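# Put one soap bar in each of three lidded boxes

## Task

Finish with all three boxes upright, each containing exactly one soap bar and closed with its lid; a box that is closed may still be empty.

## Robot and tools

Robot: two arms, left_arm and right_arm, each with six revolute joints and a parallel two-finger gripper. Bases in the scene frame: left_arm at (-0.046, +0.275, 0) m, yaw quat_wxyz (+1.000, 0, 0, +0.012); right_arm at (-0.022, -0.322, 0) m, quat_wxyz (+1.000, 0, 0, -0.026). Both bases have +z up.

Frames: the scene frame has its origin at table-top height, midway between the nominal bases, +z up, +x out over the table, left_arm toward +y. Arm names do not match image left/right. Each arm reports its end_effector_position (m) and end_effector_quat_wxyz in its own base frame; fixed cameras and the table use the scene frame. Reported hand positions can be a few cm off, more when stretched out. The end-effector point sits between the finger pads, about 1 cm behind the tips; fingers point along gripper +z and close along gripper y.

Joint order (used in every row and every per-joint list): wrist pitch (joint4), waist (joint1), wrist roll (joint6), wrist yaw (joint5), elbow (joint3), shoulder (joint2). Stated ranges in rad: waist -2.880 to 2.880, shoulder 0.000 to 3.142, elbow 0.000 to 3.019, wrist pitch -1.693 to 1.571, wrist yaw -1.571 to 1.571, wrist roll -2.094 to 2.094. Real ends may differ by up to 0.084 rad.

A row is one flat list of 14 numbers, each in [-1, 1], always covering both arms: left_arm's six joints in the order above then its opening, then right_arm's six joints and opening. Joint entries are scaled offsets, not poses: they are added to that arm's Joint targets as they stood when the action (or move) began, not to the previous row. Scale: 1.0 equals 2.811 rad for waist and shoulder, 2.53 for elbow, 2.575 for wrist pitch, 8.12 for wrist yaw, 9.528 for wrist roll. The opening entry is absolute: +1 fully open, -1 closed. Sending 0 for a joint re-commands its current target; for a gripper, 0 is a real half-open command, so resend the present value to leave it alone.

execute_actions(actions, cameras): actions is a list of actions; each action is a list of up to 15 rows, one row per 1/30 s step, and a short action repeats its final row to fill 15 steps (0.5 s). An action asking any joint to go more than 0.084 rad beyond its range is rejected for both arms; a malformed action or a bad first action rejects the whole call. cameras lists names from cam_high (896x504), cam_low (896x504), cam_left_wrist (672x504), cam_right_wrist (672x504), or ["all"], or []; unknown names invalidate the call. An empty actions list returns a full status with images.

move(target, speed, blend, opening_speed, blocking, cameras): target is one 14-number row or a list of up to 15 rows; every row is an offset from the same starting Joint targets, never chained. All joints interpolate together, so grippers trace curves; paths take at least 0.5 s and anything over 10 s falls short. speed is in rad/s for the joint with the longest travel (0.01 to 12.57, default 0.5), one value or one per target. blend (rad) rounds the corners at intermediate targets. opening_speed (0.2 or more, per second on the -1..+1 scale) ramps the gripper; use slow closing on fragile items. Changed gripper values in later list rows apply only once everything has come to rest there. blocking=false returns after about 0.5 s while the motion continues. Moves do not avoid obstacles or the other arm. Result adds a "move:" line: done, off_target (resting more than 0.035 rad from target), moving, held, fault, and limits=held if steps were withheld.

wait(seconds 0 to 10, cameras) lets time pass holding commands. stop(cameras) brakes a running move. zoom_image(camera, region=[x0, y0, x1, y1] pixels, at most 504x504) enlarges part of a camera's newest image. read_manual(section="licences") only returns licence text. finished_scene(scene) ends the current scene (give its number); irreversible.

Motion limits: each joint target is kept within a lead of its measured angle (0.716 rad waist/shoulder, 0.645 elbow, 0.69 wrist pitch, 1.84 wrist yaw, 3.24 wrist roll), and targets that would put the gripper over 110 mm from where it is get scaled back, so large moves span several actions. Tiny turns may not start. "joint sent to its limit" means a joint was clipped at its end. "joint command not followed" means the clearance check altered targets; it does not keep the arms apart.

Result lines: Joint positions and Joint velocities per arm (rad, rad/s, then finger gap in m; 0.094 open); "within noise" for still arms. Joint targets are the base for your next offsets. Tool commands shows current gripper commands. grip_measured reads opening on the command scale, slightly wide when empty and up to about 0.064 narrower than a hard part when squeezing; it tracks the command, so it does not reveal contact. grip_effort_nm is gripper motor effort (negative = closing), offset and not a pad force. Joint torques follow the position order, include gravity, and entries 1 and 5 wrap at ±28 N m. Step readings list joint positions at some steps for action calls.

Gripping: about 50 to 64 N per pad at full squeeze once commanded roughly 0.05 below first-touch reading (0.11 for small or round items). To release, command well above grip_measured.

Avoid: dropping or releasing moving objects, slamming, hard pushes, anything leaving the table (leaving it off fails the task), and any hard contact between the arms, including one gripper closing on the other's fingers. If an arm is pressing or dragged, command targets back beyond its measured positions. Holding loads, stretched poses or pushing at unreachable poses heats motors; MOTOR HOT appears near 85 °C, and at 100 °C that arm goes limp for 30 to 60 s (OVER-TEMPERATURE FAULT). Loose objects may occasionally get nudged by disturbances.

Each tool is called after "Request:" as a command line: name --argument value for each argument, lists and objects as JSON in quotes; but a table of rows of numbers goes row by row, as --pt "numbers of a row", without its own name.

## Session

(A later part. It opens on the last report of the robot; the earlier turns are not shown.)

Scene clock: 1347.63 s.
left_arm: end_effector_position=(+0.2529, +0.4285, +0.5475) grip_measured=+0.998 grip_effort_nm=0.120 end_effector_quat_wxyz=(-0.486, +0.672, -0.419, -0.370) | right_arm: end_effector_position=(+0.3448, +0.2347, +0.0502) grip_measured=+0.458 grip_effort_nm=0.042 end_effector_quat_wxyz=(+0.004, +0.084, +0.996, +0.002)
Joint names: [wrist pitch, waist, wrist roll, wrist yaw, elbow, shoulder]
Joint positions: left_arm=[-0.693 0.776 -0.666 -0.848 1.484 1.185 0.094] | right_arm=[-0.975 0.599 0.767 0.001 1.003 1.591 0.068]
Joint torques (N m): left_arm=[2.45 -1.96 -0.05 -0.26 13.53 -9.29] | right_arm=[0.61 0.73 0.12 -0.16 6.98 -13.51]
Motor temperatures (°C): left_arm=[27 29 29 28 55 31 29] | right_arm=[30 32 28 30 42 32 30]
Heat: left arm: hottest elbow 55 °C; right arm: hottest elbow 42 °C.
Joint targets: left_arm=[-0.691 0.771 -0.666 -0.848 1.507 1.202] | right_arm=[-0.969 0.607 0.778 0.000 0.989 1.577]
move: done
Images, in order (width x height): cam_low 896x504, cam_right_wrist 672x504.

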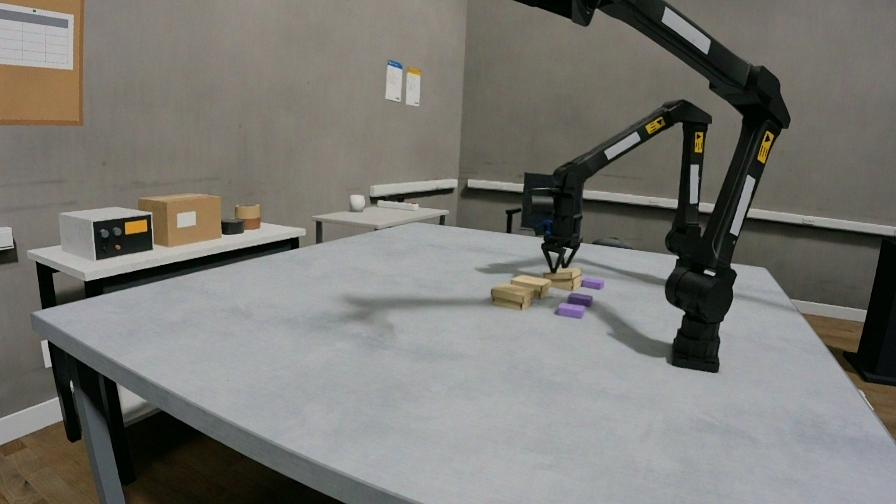

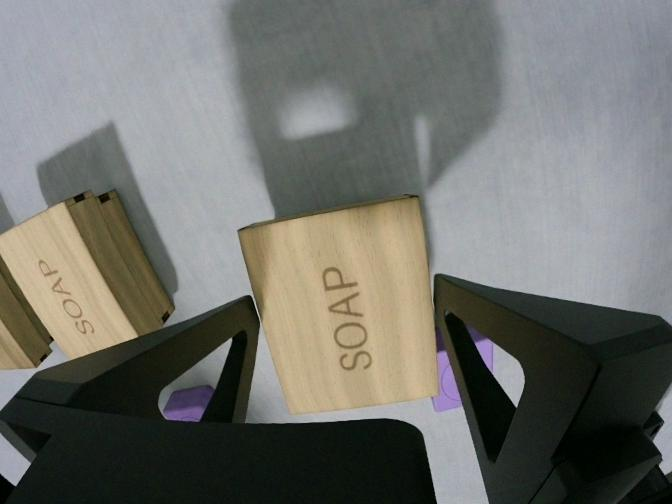

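Request:
move --pt "0 0 0 0 0 0 1 0 0 0 0 0 0 0.35" --pt "0 0 0 0 0 0 1 0.002 0.0057 0.0017 0 -0.0138 -0.0103 0.35" --pt "0 0 0 0 0 0 1 0.002 0.0057 0.0017 0 -0.0138 -0.0103 0.46" --opening_speed 0.2 --speed 0.06 --cameras '["cam_right_wrist","cam_low"]'

Request:
zoom_image --camera "cam_low" --region '[520, 240, 590, 300]'

Scene clock: 1370.60 s.
left_arm: end_effector_position=(+0.2529, +0.4285, +0.5475) grip_measured=+0.998 grip_effort_nm=0.115 end_effector_quat_wxyz=(-0.486, +0.672, -0.419, -0.370) | right_arm: end_effector_position=(+0.3307, +0.2329, +0.0504) grip_measured=+0.458 grip_effort_nm=0.042 end_effector_quat_wxyz=(+0.003, +0.084, +0.996, +0.002)
Joint names: [wrist pitch, waist, wrist roll, wrist yaw, elbow, shoulder]
Joint positions: left_arm=[-0.693 0.776 -0.666 -0.848 1.484 1.185 0.094] | right_arm=[-0.97 0.615 0.783 0.001 0.968 1.561 0.068]
Joint torques (N m): left_arm=[2.47 -2.02 -0.05 -0.26 13.52 -9.29] | right_arm=[0.65 0.73 0.12 -0.16 6.98 -12.98]
Motor temperatures (°C): left_arm=[27 29 29 28 56 31 29] | right_arm=[30 32 28 30 41 32 30]
Heat: left arm: hottest elbow 56 °C; right arm: hottest elbow 41 °C.
Joint targets: left_arm=[-0.691 0.771 -0.666 -0.848 1.507 1.202] | right_arm=[-0.964 0.623 0.795 0.000 0.954 1.548]
move: done
Images, in order (width x height): cam_low 896x504, cam_right_wrist 672x504.

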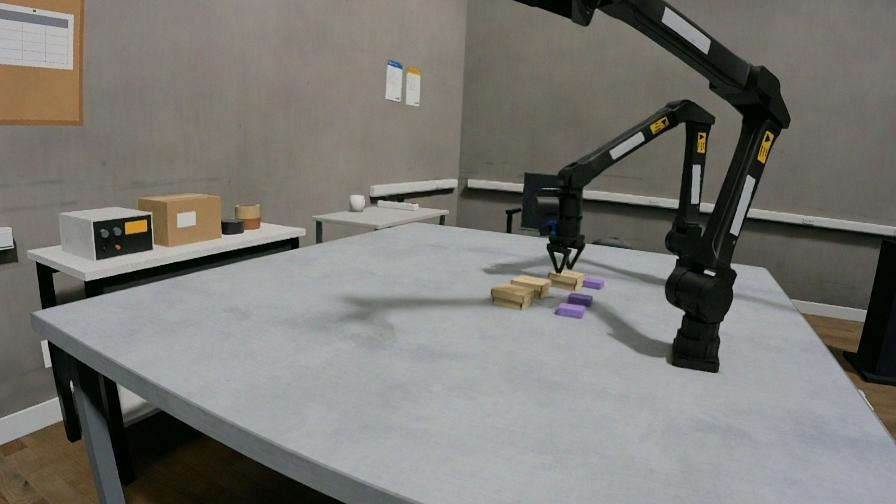

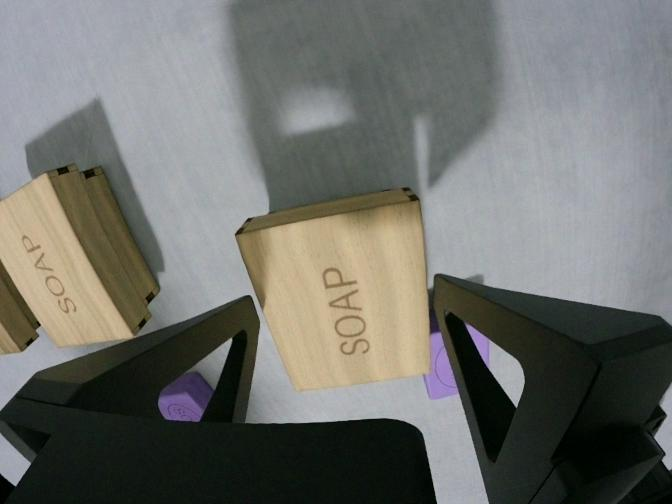

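Scaled by 7.200 from the camera's 896x504 image, which has a finer 1280x720 frame.

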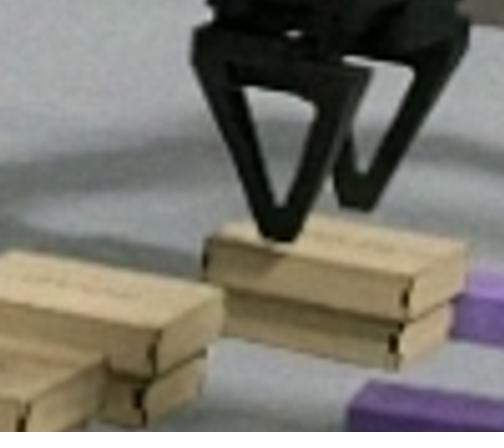

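Request:
move --pt "0 0 0 0 0 0 0.6 0 0 0 0 0 0 0.6" --pt "0 0 0 0 0 0 1 -0.0808 0 0 0 0.0652 -0.0267 0.6" --pt "0 0 0 0 0 0 1 -0.1169 0.0509 -0.0085 0 0.2375 0.0970 1" --speed '[0.1,0.2,0.5]' --opening_speed 1 --cameras '["all"]'

Request:
zoom_image --camera "cam_low" --region '[480, 230, 640, 330]'

Scene clock: 1408.00 s.
left_arm: end_effector_position=(+0.2529, +0.4285, +0.5475) grip_measured=+0.998 grip_effort_nm=0.125 end_effector_quat_wxyz=(-0.486, +0.672, -0.419, -0.370) | right_arm: end_effector_position=(+0.3904, +0.3732, +0.1251) grip_measured=+0.998 grip_effort_nm=0.037 end_effector_quat_wxyz=(+0.005, -0.020, +1.000, +0.004)
Joint names: [wrist pitch, waist, wrist roll, wrist yaw, elbow, shoulder]
Joint positions: left_arm=[-0.693 0.776 -0.666 -0.848 1.484 1.185 0.094] | right_arm=[-1.257 0.764 0.725 0.001 1.494 1.796 0.094]
Joint torques (N m): left_arm=[2.45 -2.02 -0.05 -0.26 13.55 -9.35] | right_arm=[0.12 0.26 -0.1 -0.15 14.49 -15.03]
Motor temperatures (°C): left_arm=[27 29 29 28 56 31 29] | right_arm=[30 32 28 30 44 33 30]
Heat: left arm: hottest elbow 56 °C; right arm: hottest elbow 44 °C.
Joint targets: left_arm=[-0.691 0.771 -0.666 -0.848 1.507 1.202] | right_arm=[-1.265 0.767 0.713 0.000 1.554 1.821]
move: off_target (right_arm); target 3's new numbers were sent with right_arm's elbow 0.061 rad from that target; right_arm: the elbow is farthest, 0.061 rad from its target

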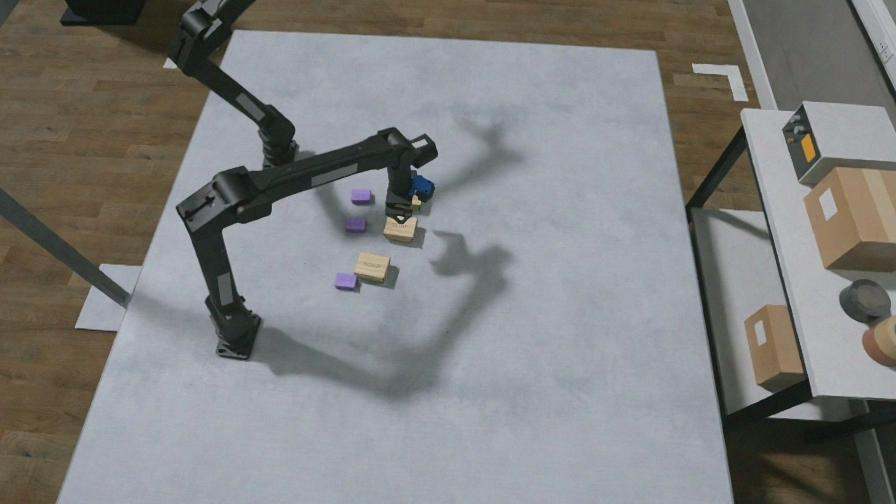

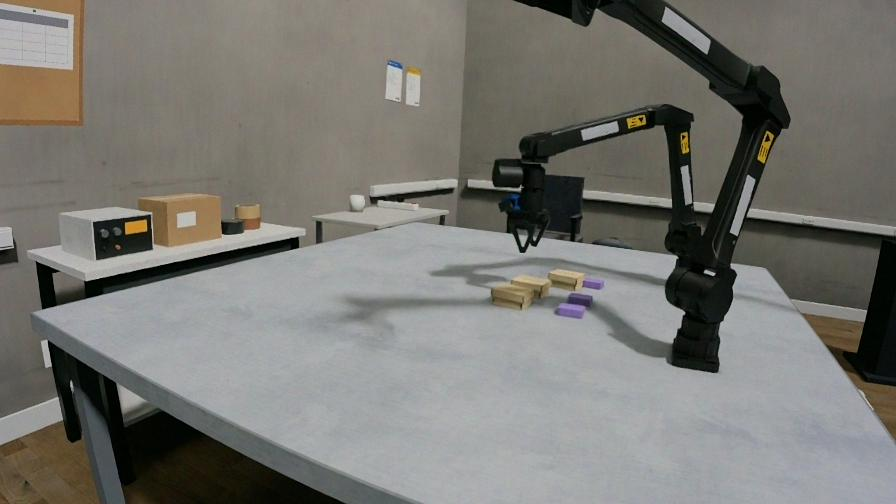

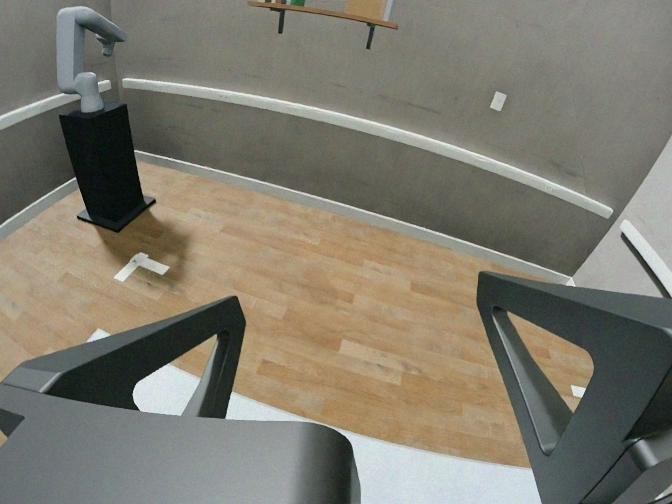

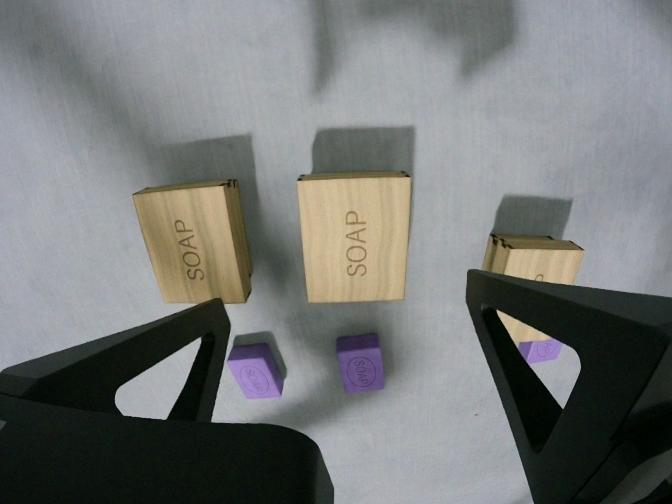

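Scaled by 3.150 from the camera's 896x504 image, which has a finer 1280x720 frame.

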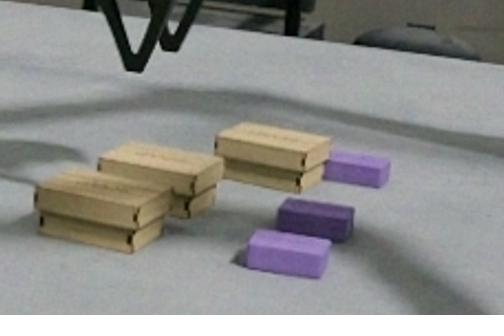

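Request:
move --pt "0 0 0 0 0 0 1 0.0342 -0.0082 0.0107 0 -0.0474 0.0100 1" --pt "0 0 0 0 0 0 1 0.0750 -0.0082 0.0107 0 -0.0696 0.0274 1" --speed '[0.3,0.15]' --cameras '["cam_right_wrist"]'

Scene clock: 1445.87 s.
left_arm: end_effector_position=(+0.2529, +0.4285, +0.5475) grip_measured=+0.998 grip_effort_nm=0.115 end_effector_quat_wxyz=(-0.486, +0.672, -0.419, -0.370) | right_arm: end_effector_position=(+0.3956, +0.3674, +0.0487) grip_measured=+0.998 grip_effort_nm=0.037 end_effector_quat_wxyz=(+0.003, +0.027, +1.000, +0.002)
Joint names: [wrist pitch, waist, wrist roll, wrist yaw, elbow, shoulder]
Joint positions: left_arm=[-0.693 0.776 -0.666 -0.848 1.484 1.185 0.094] | right_arm=[-1.081 0.75 0.804 0.001 1.391 1.874 0.094]
Joint torques (N m): left_arm=[2.47 -2.02 -0.04 -0.26 13.53 -9.29] | right_arm=[0.75 -0.56 0.12 -0.15 7.62 -15.97]
Motor temperatures (°C): left_arm=[27 29 29 28 56 31 29] | right_arm=[30 32 28 30 53 33 30]
Heat: left arm: hottest elbow 56 °C; right arm: hottest elbow 53 °C.
Joint targets: left_arm=[-0.691 0.771 -0.666 -0.848 1.507 1.202] | right_arm=[-1.072 0.743 0.816 0.000 1.378 1.898]
move: done
Images, in order (width x height): cam_right_wrist 672x504.

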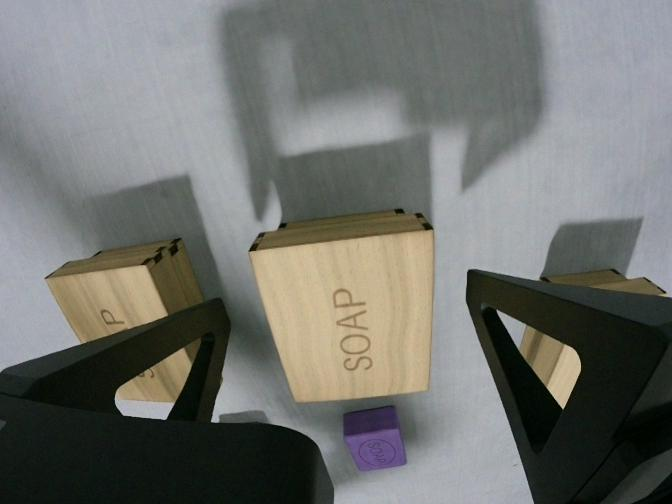

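Request:
move --pt "0 0 0 0 0 0 1 0 0 0 0 0 0 0.34" --pt "0 0 0 0 0 0 1 -0.0066 0 0 0 0.0217 -0.0089 0.34" --pt "0 0 0 0 0 0 1 -0.0253 0 0 0 0.0318 -0.0169 0.34" --pt "0 0 0 0 0 0 1 -0.0532 0 0 0 0.0470 -0.0288 0.34" --speed '[0.1,0.15,0.08,0.15]' --opening_speed 0.4 --cameras '["cam_right_wrist","cam_high"]'

Request:
zoom_image --camera "cam_high" --region '[340, 170, 460, 290]'

Scene clock: 1461.63 s.
left_arm: end_effector_position=(+0.2529, +0.4285, +0.5475) grip_measured=+0.998 grip_effort_nm=0.115 end_effector_quat_wxyz=(-0.486, +0.672, -0.419, -0.370) | right_arm: end_effector_position=(+0.3915, +0.3635, +0.0909) grip_measured=+0.342 grip_effort_nm=-0.134 end_effector_quat_wxyz=(-0.005, +0.027, +1.000, -0.005)
Joint names: [wrist pitch, waist, wrist roll, wrist yaw, elbow, shoulder]
Joint positions: left_arm=[-0.693 0.776 -0.666 -0.848 1.484 1.185 0.094] | right_arm=[-1.201 0.75 0.804 0.001 1.443 1.827 0.063]
Joint torques (N m): left_arm=[2.47 -2.08 -0.05 -0.26 13.53 -9.23] | right_arm=[0.05 -0.62 0.12 -0.15 13.6 -17.96]
Motor temperatures (°C): left_arm=[27 28 29 28 56 31 29] | right_arm=[30 32 28 30 49 34 30]
Heat: left arm: hottest elbow 56 °C; right arm: hottest elbow 49 °C.
Joint targets: left_arm=[-0.691 0.771 -0.666 -0.848 1.507 1.202] | right_arm=[-1.209 0.743 0.815 0.000 1.497 1.817]
move: off_target (right_arm); right_arm: the elbow is farthest, 0.054 rad from its target
Images, in order (width x height): cam_high 896x504, cam_right_wrist 672x504.

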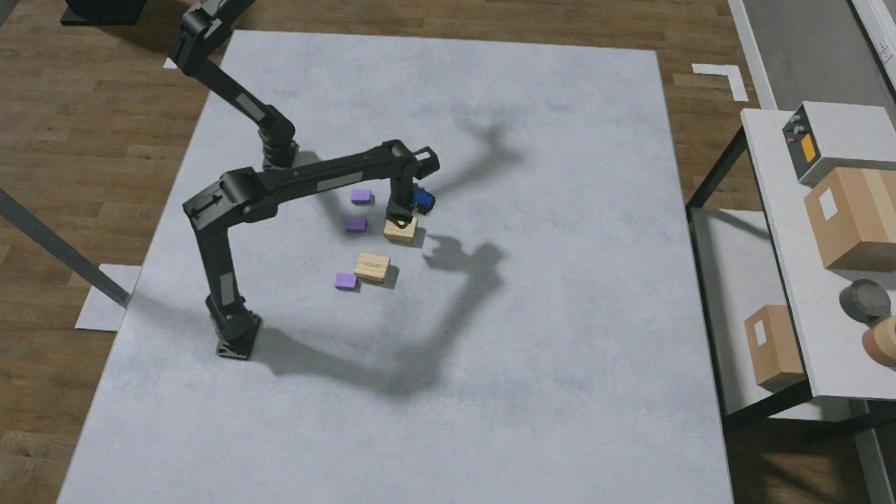

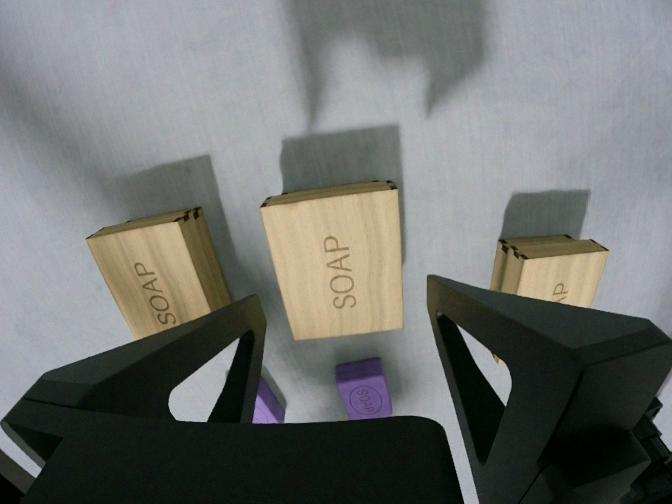

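Scaled by 4.200 from the camera's 896x504 image, which has a finer 1280x720 frame.

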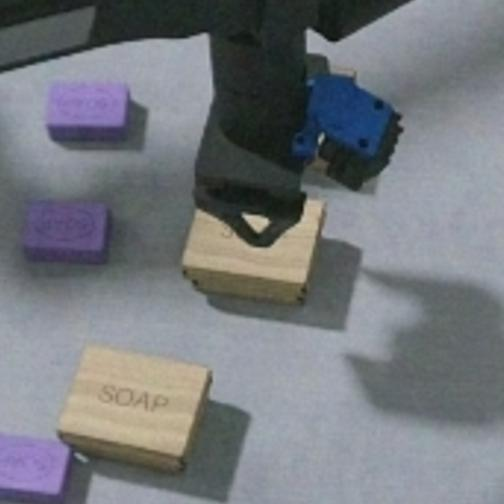

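Request:
move --pt "0 0 0 0 0 0 1 0 0.0068 0.0006 0 0 0 1" --pt "0 0 0 0 0 0 1 0.0586 0.0068 0.0006 0 -0.0449 0.0349 1" --pt "0 0 0 0 0 0 1 0.0586 0.0068 0.0006 0 -0.0449 0.0349 0.26" --speed '[0.1,0.15,0.1]' --opening_speed 0.5 --cameras '["cam_right_wrist","cam_low"]'

Request:
zoom_image --camera "cam_low" --region '[480, 230, 600, 320]'

Scene clock: 1483.30 s.
left_arm: end_effector_position=(+0.2529, +0.4285, +0.5475) grip_measured=+0.998 grip_effort_nm=0.120 end_effector_quat_wxyz=(-0.486, +0.672, -0.419, -0.370) | right_arm: end_effector_position=(+0.3965, +0.3718, +0.0404) grip_measured=+0.348 grip_effort_nm=-1.023 end_effector_quat_wxyz=(+0.003, +0.028, +1.000, +0.002)
Joint names: [wrist pitch, waist, wrist roll, wrist yaw, elbow, shoulder]
Joint positions: left_arm=[-0.693 0.776 -0.666 -0.848 1.484 1.185 0.094] | right_arm=[-1.067 0.754 0.81 0.001 1.396 1.892 0.063]
Joint torques (N m): left_arm=[2.44 -2.02 -0.04 -0.26 13.55 -9.29] | right_arm=[0.7 0.73 0.11 -0.15 7.62 -15.85]
Motor temperatures (°C): left_arm=[27 28 29 28 56 31 29] | right_arm=[30 32 28 30 52 36 30]
Heat: left arm: hottest elbow 56 °C; right arm: hottest elbow 52 °C.
Joint targets: left_arm=[-0.691 0.771 -0.666 -0.848 1.507 1.202] | right_arm=[-1.058 0.762 0.821 0.000 1.383 1.915]
move: done
Images, in order (width x height): cam_low 896x504, cam_right_wrist 672x504.

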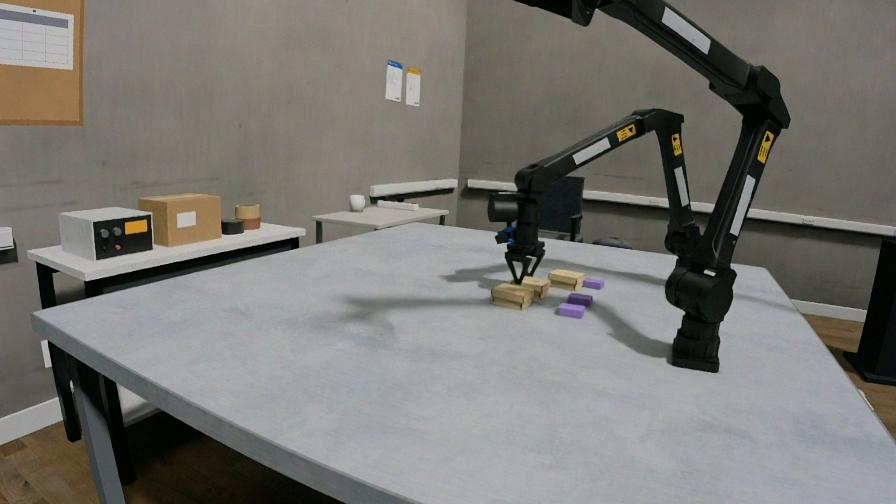

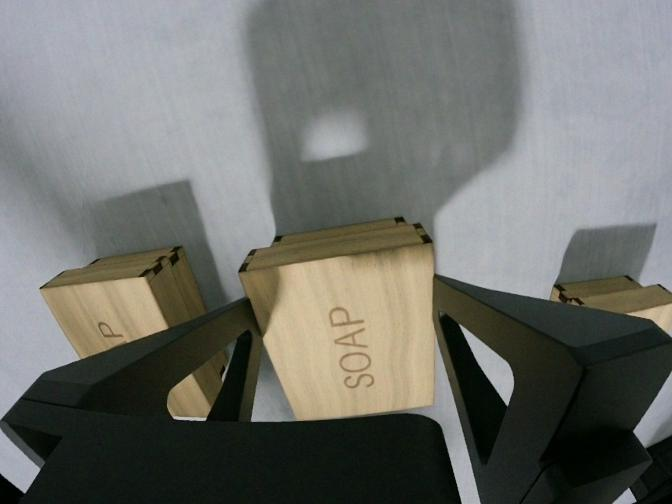

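Scaled by 4.200 from the camera's 896x504 image, which has a finer 1280x720 frame.

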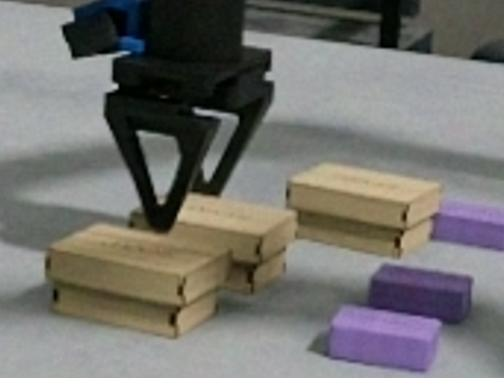

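Request:
move --pt "0 0 0 0 0 0 1 -0.0066 0 0 0 0.0217 -0.0089 0.26" --pt "0 0 0 0 0 0 1 -0.0279 0 0 0 0.0333 -0.0181 0.26" --pt "0 0 0 0 0 0 1 -0.0598 0 0 0 0.0506 -0.0318 0.26" --speed '[0.15,0.08,0.15]' --cameras '["cam_right_wrist","cam_high","cam_low"]'

Request:
zoom_image --camera "cam_high" --region '[340, 170, 460, 290]'

Request:
zoom_image --camera "cam_low" --region '[480, 230, 600, 320]'

Scene clock: 1496.40 s.
left_arm: end_effector_position=(+0.2529, +0.4285, +0.5475) grip_measured=+0.998 grip_effort_nm=0.120 end_effector_quat_wxyz=(-0.486, +0.672, -0.419, -0.370) | right_arm: end_effector_position=(+0.3926, +0.3682, +0.0903) grip_measured=+0.344 grip_effort_nm=-1.082 end_effector_quat_wxyz=(-0.005, +0.028, +1.000, -0.005)
Joint names: [wrist pitch, waist, wrist roll, wrist yaw, elbow, shoulder]
Joint positions: left_arm=[-0.693 0.776 -0.666 -0.848 1.484 1.185 0.094] | right_arm=[-1.204 0.754 0.81 0.001 1.457 1.837 0.063]
Joint torques (N m): left_arm=[2.45 -2.02 -0.04 -0.26 13.53 -9.29] | right_arm=[0.17 0.67 0.11 -0.15 13.7 -18.55]
Motor temperatures (°C): left_arm=[27 28 29 28 56 31 29] | right_arm=[30 32 28 30 49 36 30]
Heat: left arm: hottest elbow 56 °C; right arm: hottest elbow 49 °C.
Joint targets: left_arm=[-0.691 0.771 -0.666 -0.848 1.507 1.202] | right_arm=[-1.212 0.762 0.821 0.000 1.512 1.826]
move: off_target (right_arm); right_arm: the elbow is farthest, 0.054 rad from its target
Images, in order (width x height): cam_high 896x504, cam_low 896x504, cam_right_wrist 672x504.

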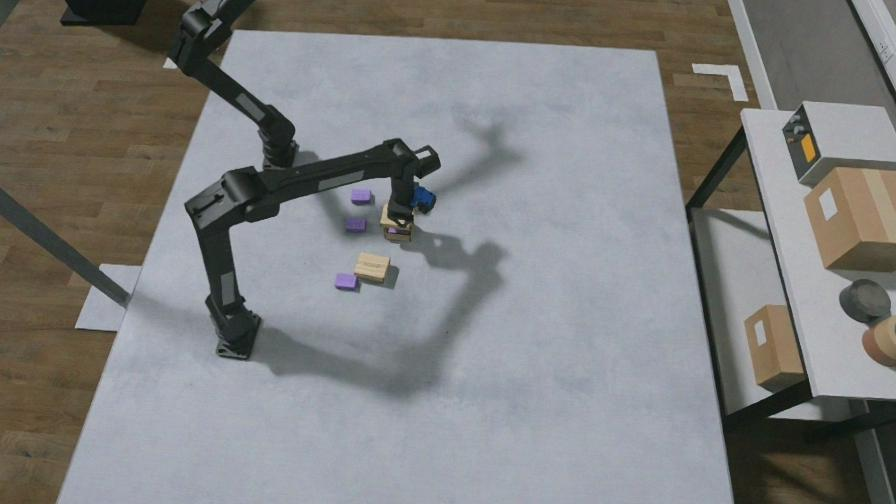

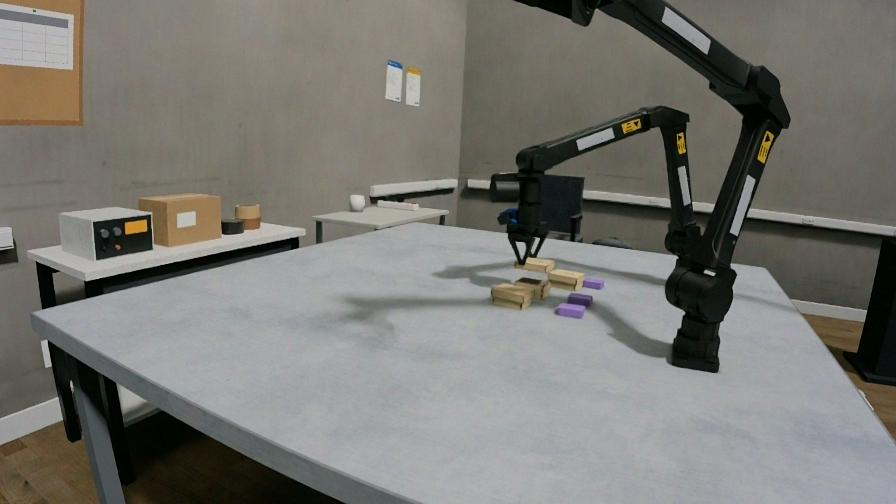

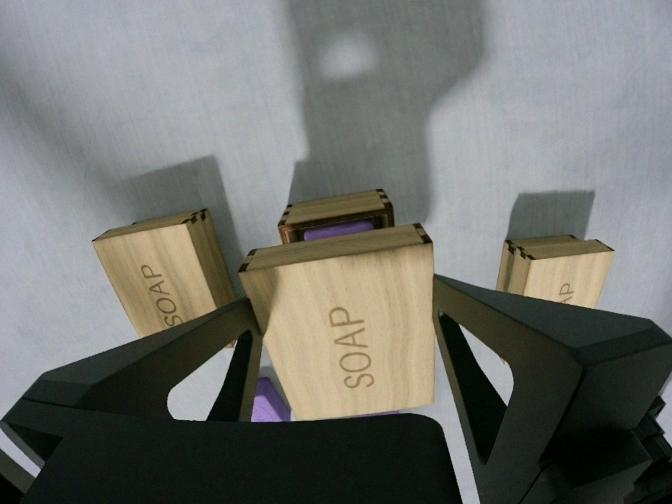

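Scaled by 4.200 from the camera's 896x504 image, which has a finer 1280x720 frame.

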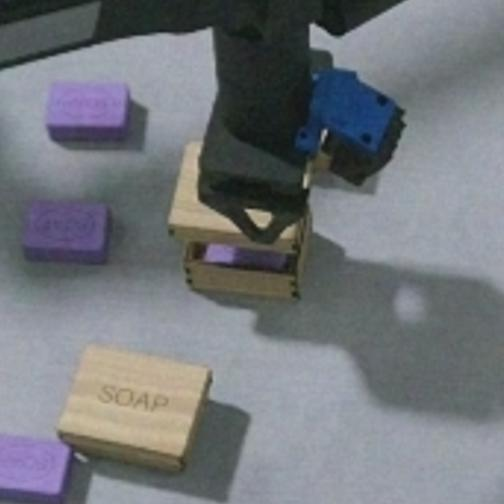

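Scaled by 4.200 from the camera's 896x504 image, which has a finer 1280x720 frame.

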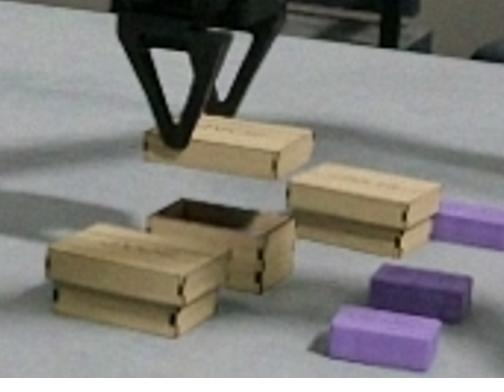

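Request:
move --pt "0 0 0 0 0 0 1 0.0190 0 0 0 -0.0289 0.0141 0.26" --pt "0 0 0 0 0 0 1 0.0396 0 0 0 -0.0399 0.0228 0.26" --speed '[0.1,0.08]' --cameras '["cam_right_wrist","cam_low"]'

Request:
zoom_image --camera "cam_low" --region '[490, 240, 560, 300]'

Request:
zoom_image --camera "cam_right_wrist" --region '[210, 170, 460, 430]'

Scene clock: 1514.60 s.
left_arm: end_effector_position=(+0.2529, +0.4285, +0.5475) grip_measured=+0.998 grip_effort_nm=0.125 end_effector_quat_wxyz=(-0.486, +0.672, -0.419, -0.370) | right_arm: end_effector_position=(+0.3976, +0.3729, +0.0656) grip_measured=+0.344 grip_effort_nm=-1.077 end_effector_quat_wxyz=(+0.005, +0.028, +1.000, +0.004)
Joint names: [wrist pitch, waist, wrist roll, wrist yaw, elbow, shoulder]
Joint positions: left_arm=[-0.693 0.776 -0.666 -0.848 1.484 1.185 0.094] | right_arm=[-1.119 0.754 0.81 0.001 1.425 1.863 0.063]
Joint torques (N m): left_arm=[2.45 -2.02 -0.04 -0.26 13.53 -9.29] | right_arm=[0.66 0.73 0.11 -0.15 7.75 -15.33]
Motor temperatures (°C): left_arm=[27 28 29 28 56 31 29] | right_arm=[30 32 28 30 49 36 31]
Heat: left arm: hottest elbow 56 °C; right arm: hottest elbow 49 °C.
Joint targets: left_arm=[-0.691 0.771 -0.666 -0.848 1.507 1.202] | right_arm=[-1.110 0.762 0.821 0.000 1.411 1.890]
move: done
Images, in order (width x height): cam_low 896x504, cam_right_wrist 672x504.

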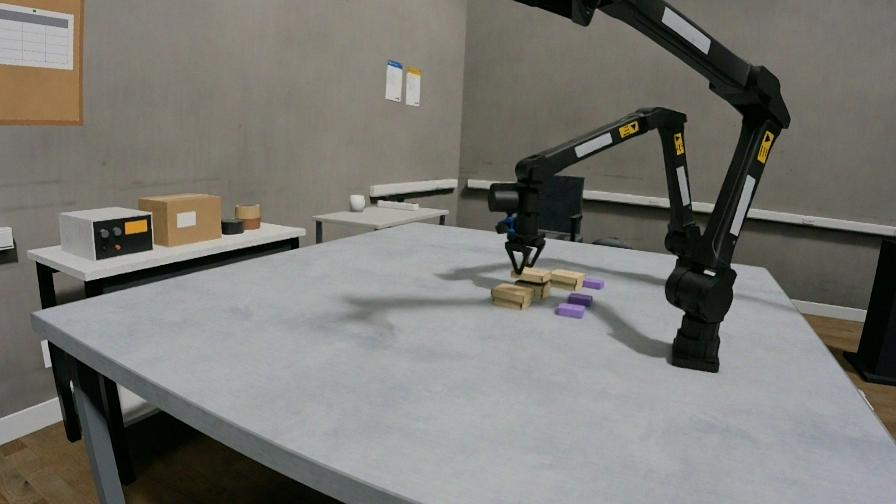

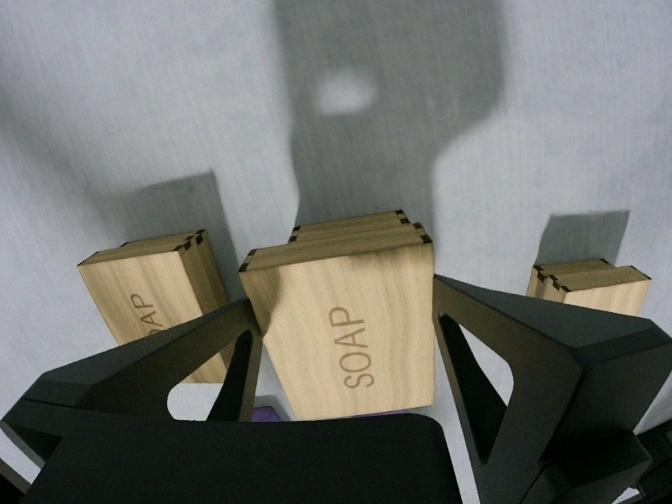

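Scaled by 7.200 from the camera's 896x504 image, which has a finer 1280x720 frame.

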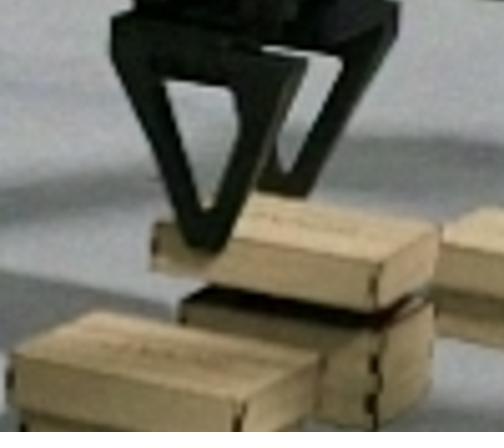

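Scaled by 1.938 from the camera's 672x504 image, which has a finer 960x720 frame.

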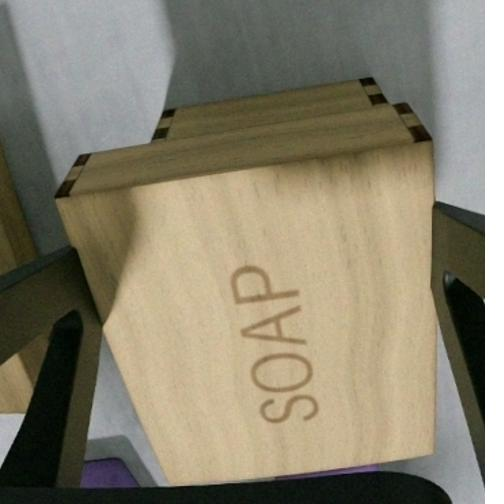

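Request:
move --pt "0 0 0 0 0 0 1 -0.0816 -0.0095 -0.0035 0 0.0747 0 0.26" --pt "0 0 0 0 0 0 1 -0.0684 -0.0095 -0.0035 0 0.0455 0.0110 0.26" --pt "0 0 0 0 0 0 1 -0.0443 -0.0095 -0.0035 0 0.0316 0.0206 0.26" --speed '[0.2,0.15,0.06]' --cameras '["cam_right_wrist","cam_low"]'

Request:
zoom_image --camera "cam_low" --region '[490, 240, 560, 300]'

Request:
zoom_image --camera "cam_right_wrist" --region '[210, 170, 460, 430]'

Scene clock: 1549.73 s.
left_arm: end_effector_position=(+0.2529, +0.4285, +0.5475) grip_measured=+0.998 grip_effort_nm=0.115 end_effector_quat_wxyz=(-0.486, +0.672, -0.419, -0.370) | right_arm: end_effector_position=(+0.4024, +0.3686, +0.0636) grip_measured=+0.344 grip_effort_nm=-1.082 end_effector_quat_wxyz=(-0.027, +0.028, +0.999, -0.027)
Joint names: [wrist pitch, waist, wrist roll, wrist yaw, elbow, shoulder]
Joint positions: left_arm=[-0.693 0.776 -0.666 -0.848 1.484 1.185 0.094] | right_arm=[-1.232 0.743 0.799 0.001 1.504 1.92 0.063]
Joint torques (N m): left_arm=[2.47 -2.02 -0.05 -0.26 13.53 -9.29] | right_arm=[0.53 -0.62 -0.09 -0.15 7.68 -15.97]
Motor temperatures (°C): left_arm=[27 28 29 28 56 31 29] | right_arm=[30 32 28 30 46 36 32]
Heat: left arm: hottest elbow 56 °C; right arm: hottest elbow 46 °C.
Joint targets: left_arm=[-0.691 0.771 -0.666 -0.848 1.507 1.202] | right_arm=[-1.224 0.736 0.788 0.000 1.490 1.948]
move: done
Images, in order (width x height): cam_low 896x504, cam_right_wrist 672x504.

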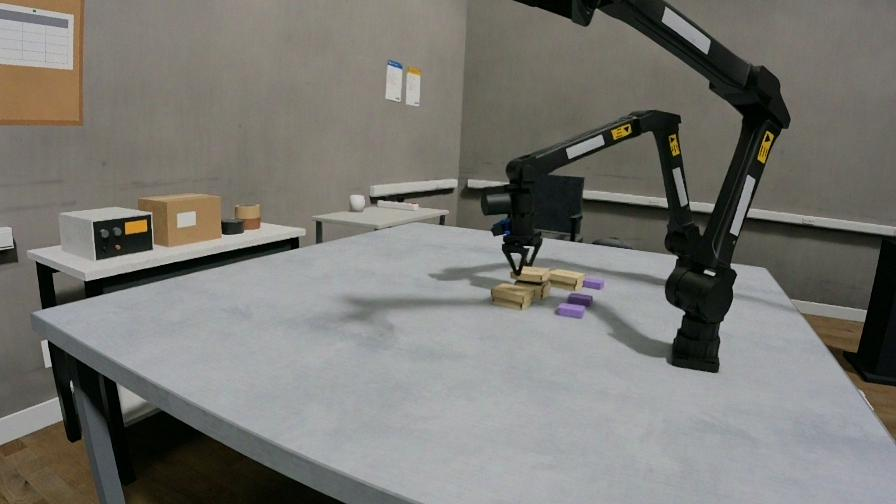

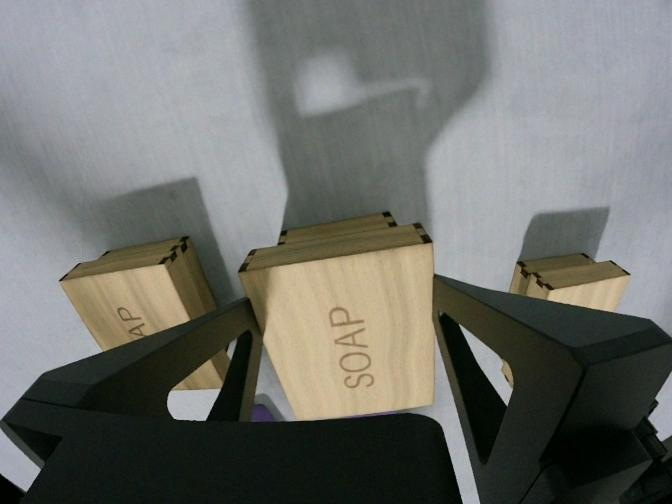

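Scaled by 7.200 from the camera's 896x504 image, which has a finer 1280x720 frame.

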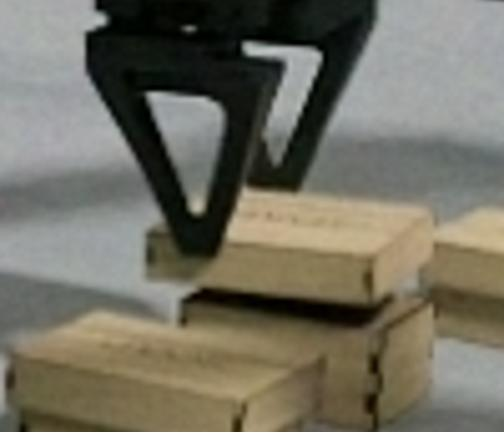

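Scaled by 1.938 from the camera's 672x504 image, which has a finer 960x720 frame.

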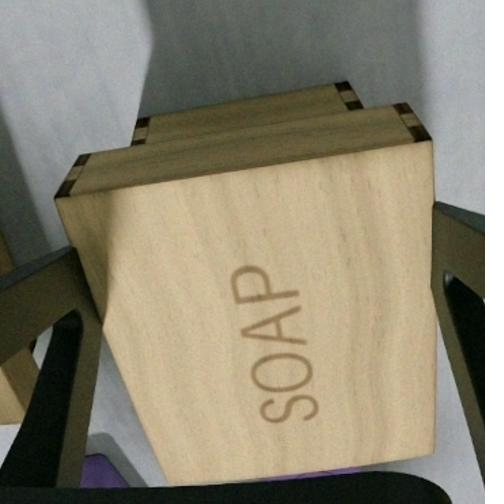

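Request:
move --pt "0 0 0 0 0 0 1 0.0062 0 0 0 -0.0036 0.0032 0.26" --pt "0 0 0 0 0 0 1 0.0062 0 0 0 -0.0036 0.0032 0.46" --speed 0.05 --opening_speed 0.2 --cameras '["cam_right_wrist","cam_low"]'

Request:
zoom_image --camera "cam_low" --region '[490, 240, 560, 300]'

Request:
zoom_image --camera "cam_right_wrist" --region '[210, 170, 460, 430]'

Scene clock: 1565.20 s.
left_arm: end_effector_position=(+0.2529, +0.4285, +0.5475) grip_measured=+0.998 grip_effort_nm=0.110 end_effector_quat_wxyz=(-0.486, +0.672, -0.419, -0.370) | right_arm: end_effector_position=(+0.4022, +0.3683, +0.0553) grip_measured=+0.458 grip_effort_nm=0.037 end_effector_quat_wxyz=(-0.028, +0.028, +0.999, -0.028)
Joint names: [wrist pitch, waist, wrist roll, wrist yaw, elbow, shoulder]
Joint positions: left_arm=[-0.693 0.776 -0.666 -0.848 1.484 1.185 0.094] | right_arm=[-1.216 0.743 0.799 0.001 1.495 1.93 0.068]
Joint torques (N m): left_arm=[2.45 -2.02 -0.04 -0.26 13.53 -9.29] | right_arm=[0.51 -0.62 -0.09 -0.15 7.6 -16.09]
Motor temperatures (°C): left_arm=[27 28 29 28 56 31 29] | right_arm=[30 32 28 30 46 36 32]
Heat: left arm: hottest elbow 56 °C; right arm: hottest elbow 46 °C.
Joint targets: left_arm=[-0.691 0.771 -0.666 -0.848 1.507 1.202] | right_arm=[-1.208 0.736 0.788 0.000 1.482 1.957]
move: done
Images, in order (width x height): cam_low 896x504, cam_right_wrist 672x504.

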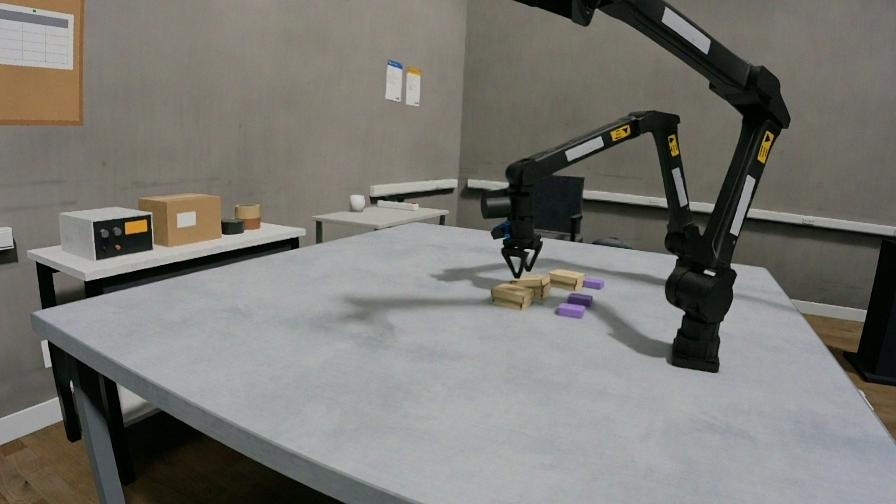

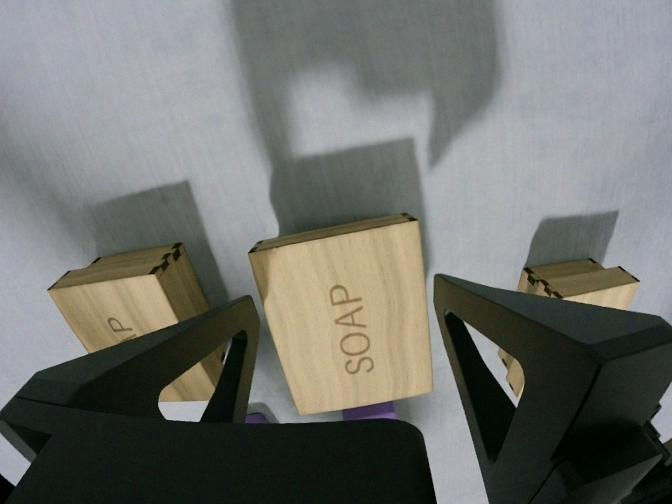

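Scaled by 7.200 from the camera's 896x504 image, which has a finer 1280x720 frame.

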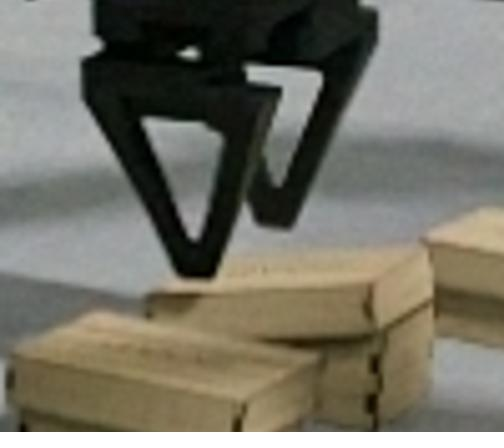

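Scaled by 1.938 from the camera's 672x504 image, which has a finer 960x720 frame.

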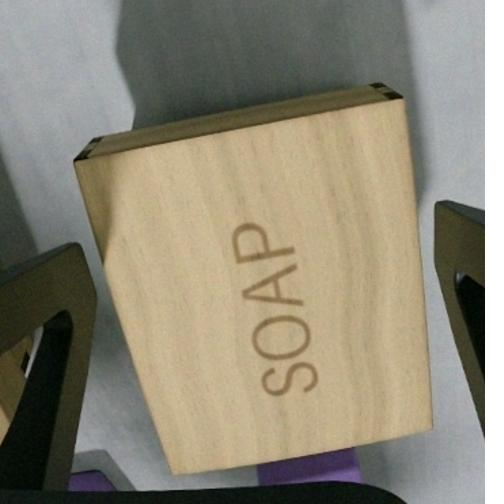

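Request:
move --pt "0 0 0 0 0 0 0.46 0.0072 0 0 0 -0.0042 0.0037 0.46" --pt "0 0 0 0 0 0 1 0.0072 0 0 0 -0.0042 0.0037 0.30" --pt "0 0 0 0 0 0 1 0.0109 0.0100 0.0038 0 -0.0146 -0.0167 0.30" --pt "0 0 0 0 0 0 1 0.0109 0.0100 0.0038 0 -0.0146 -0.0167 0.46" --speed 0.06 --opening_speed 0.2 --cameras '["cam_right_wrist","cam_low"]'

Request:
zoom_image --camera "cam_low" --region '[490, 240, 560, 300]'

Scene clock: 1600.33 s.
left_arm: end_effector_position=(+0.2529, +0.4285, +0.5475) grip_measured=+0.998 grip_effort_nm=0.115 end_effector_quat_wxyz=(-0.486, +0.672, -0.419, -0.370) | right_arm: end_effector_position=(+0.3925, +0.3692, +0.0474) grip_measured=+0.458 grip_effort_nm=0.042 end_effector_quat_wxyz=(-0.027, +0.028, +0.999, -0.028)
Joint names: [wrist pitch, waist, wrist roll, wrist yaw, elbow, shoulder]
Joint positions: left_arm=[-0.693 0.776 -0.666 -0.848 1.484 1.185 0.094] | right_arm=[-1.186 0.756 0.812 0.001 1.46 1.922 0.068]
Joint torques (N m): left_arm=[2.45 -2.02 -0.04 -0.26 13.53 -9.23] | right_arm=[0.47 0.73 0.12 -0.15 7.3 -19.02]
Motor temperatures (°C): left_arm=[27 28 29 28 57 31 29] | right_arm=[30 32 28 30 44 37 31]
Heat: left arm: hottest elbow 57 °C; right arm: hottest elbow 44 °C.
Joint targets: left_arm=[-0.691 0.771 -0.666 -0.848 1.507 1.202] | right_arm=[-1.180 0.764 0.824 0.000 1.445 1.910]
move: done
Images, in order (width x height): cam_low 896x504, cam_right_wrist 672x504.

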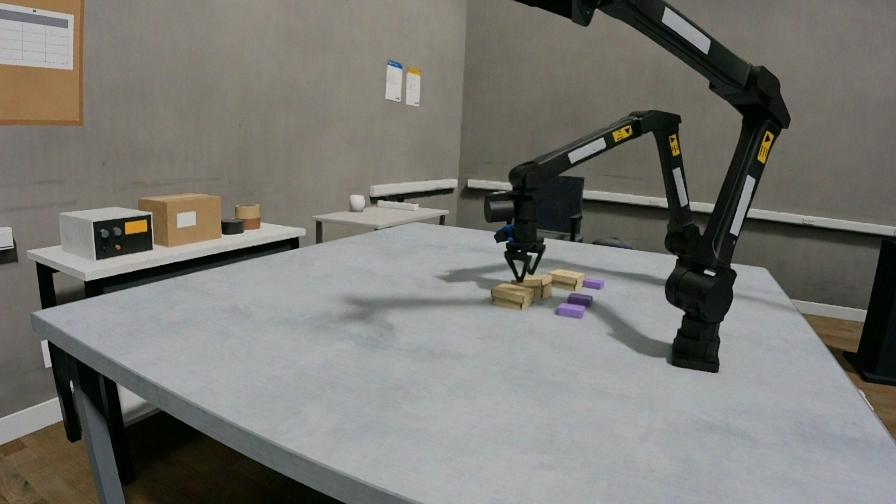

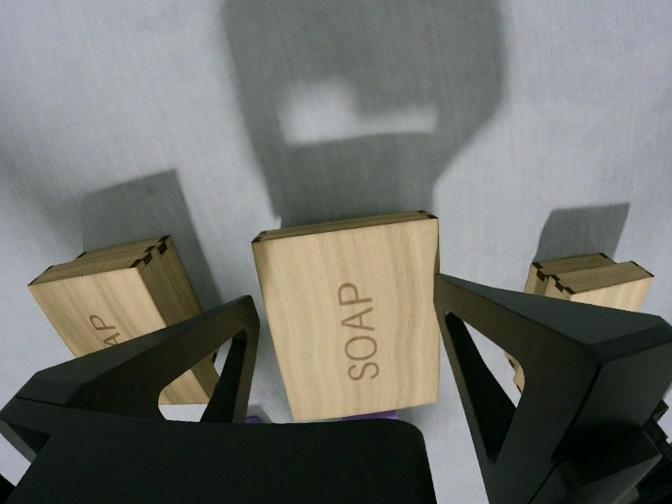

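Scaled by 7.200 from the camera's 896x504 image, which has a finer 1280x720 frame.

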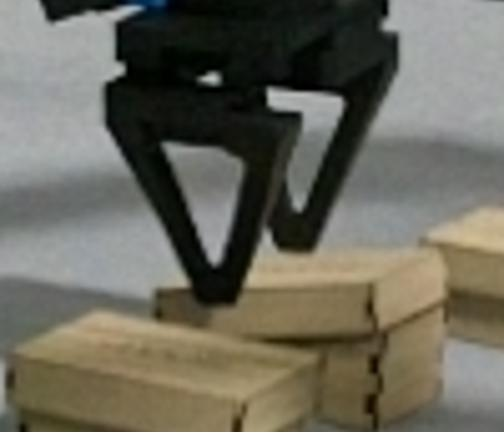

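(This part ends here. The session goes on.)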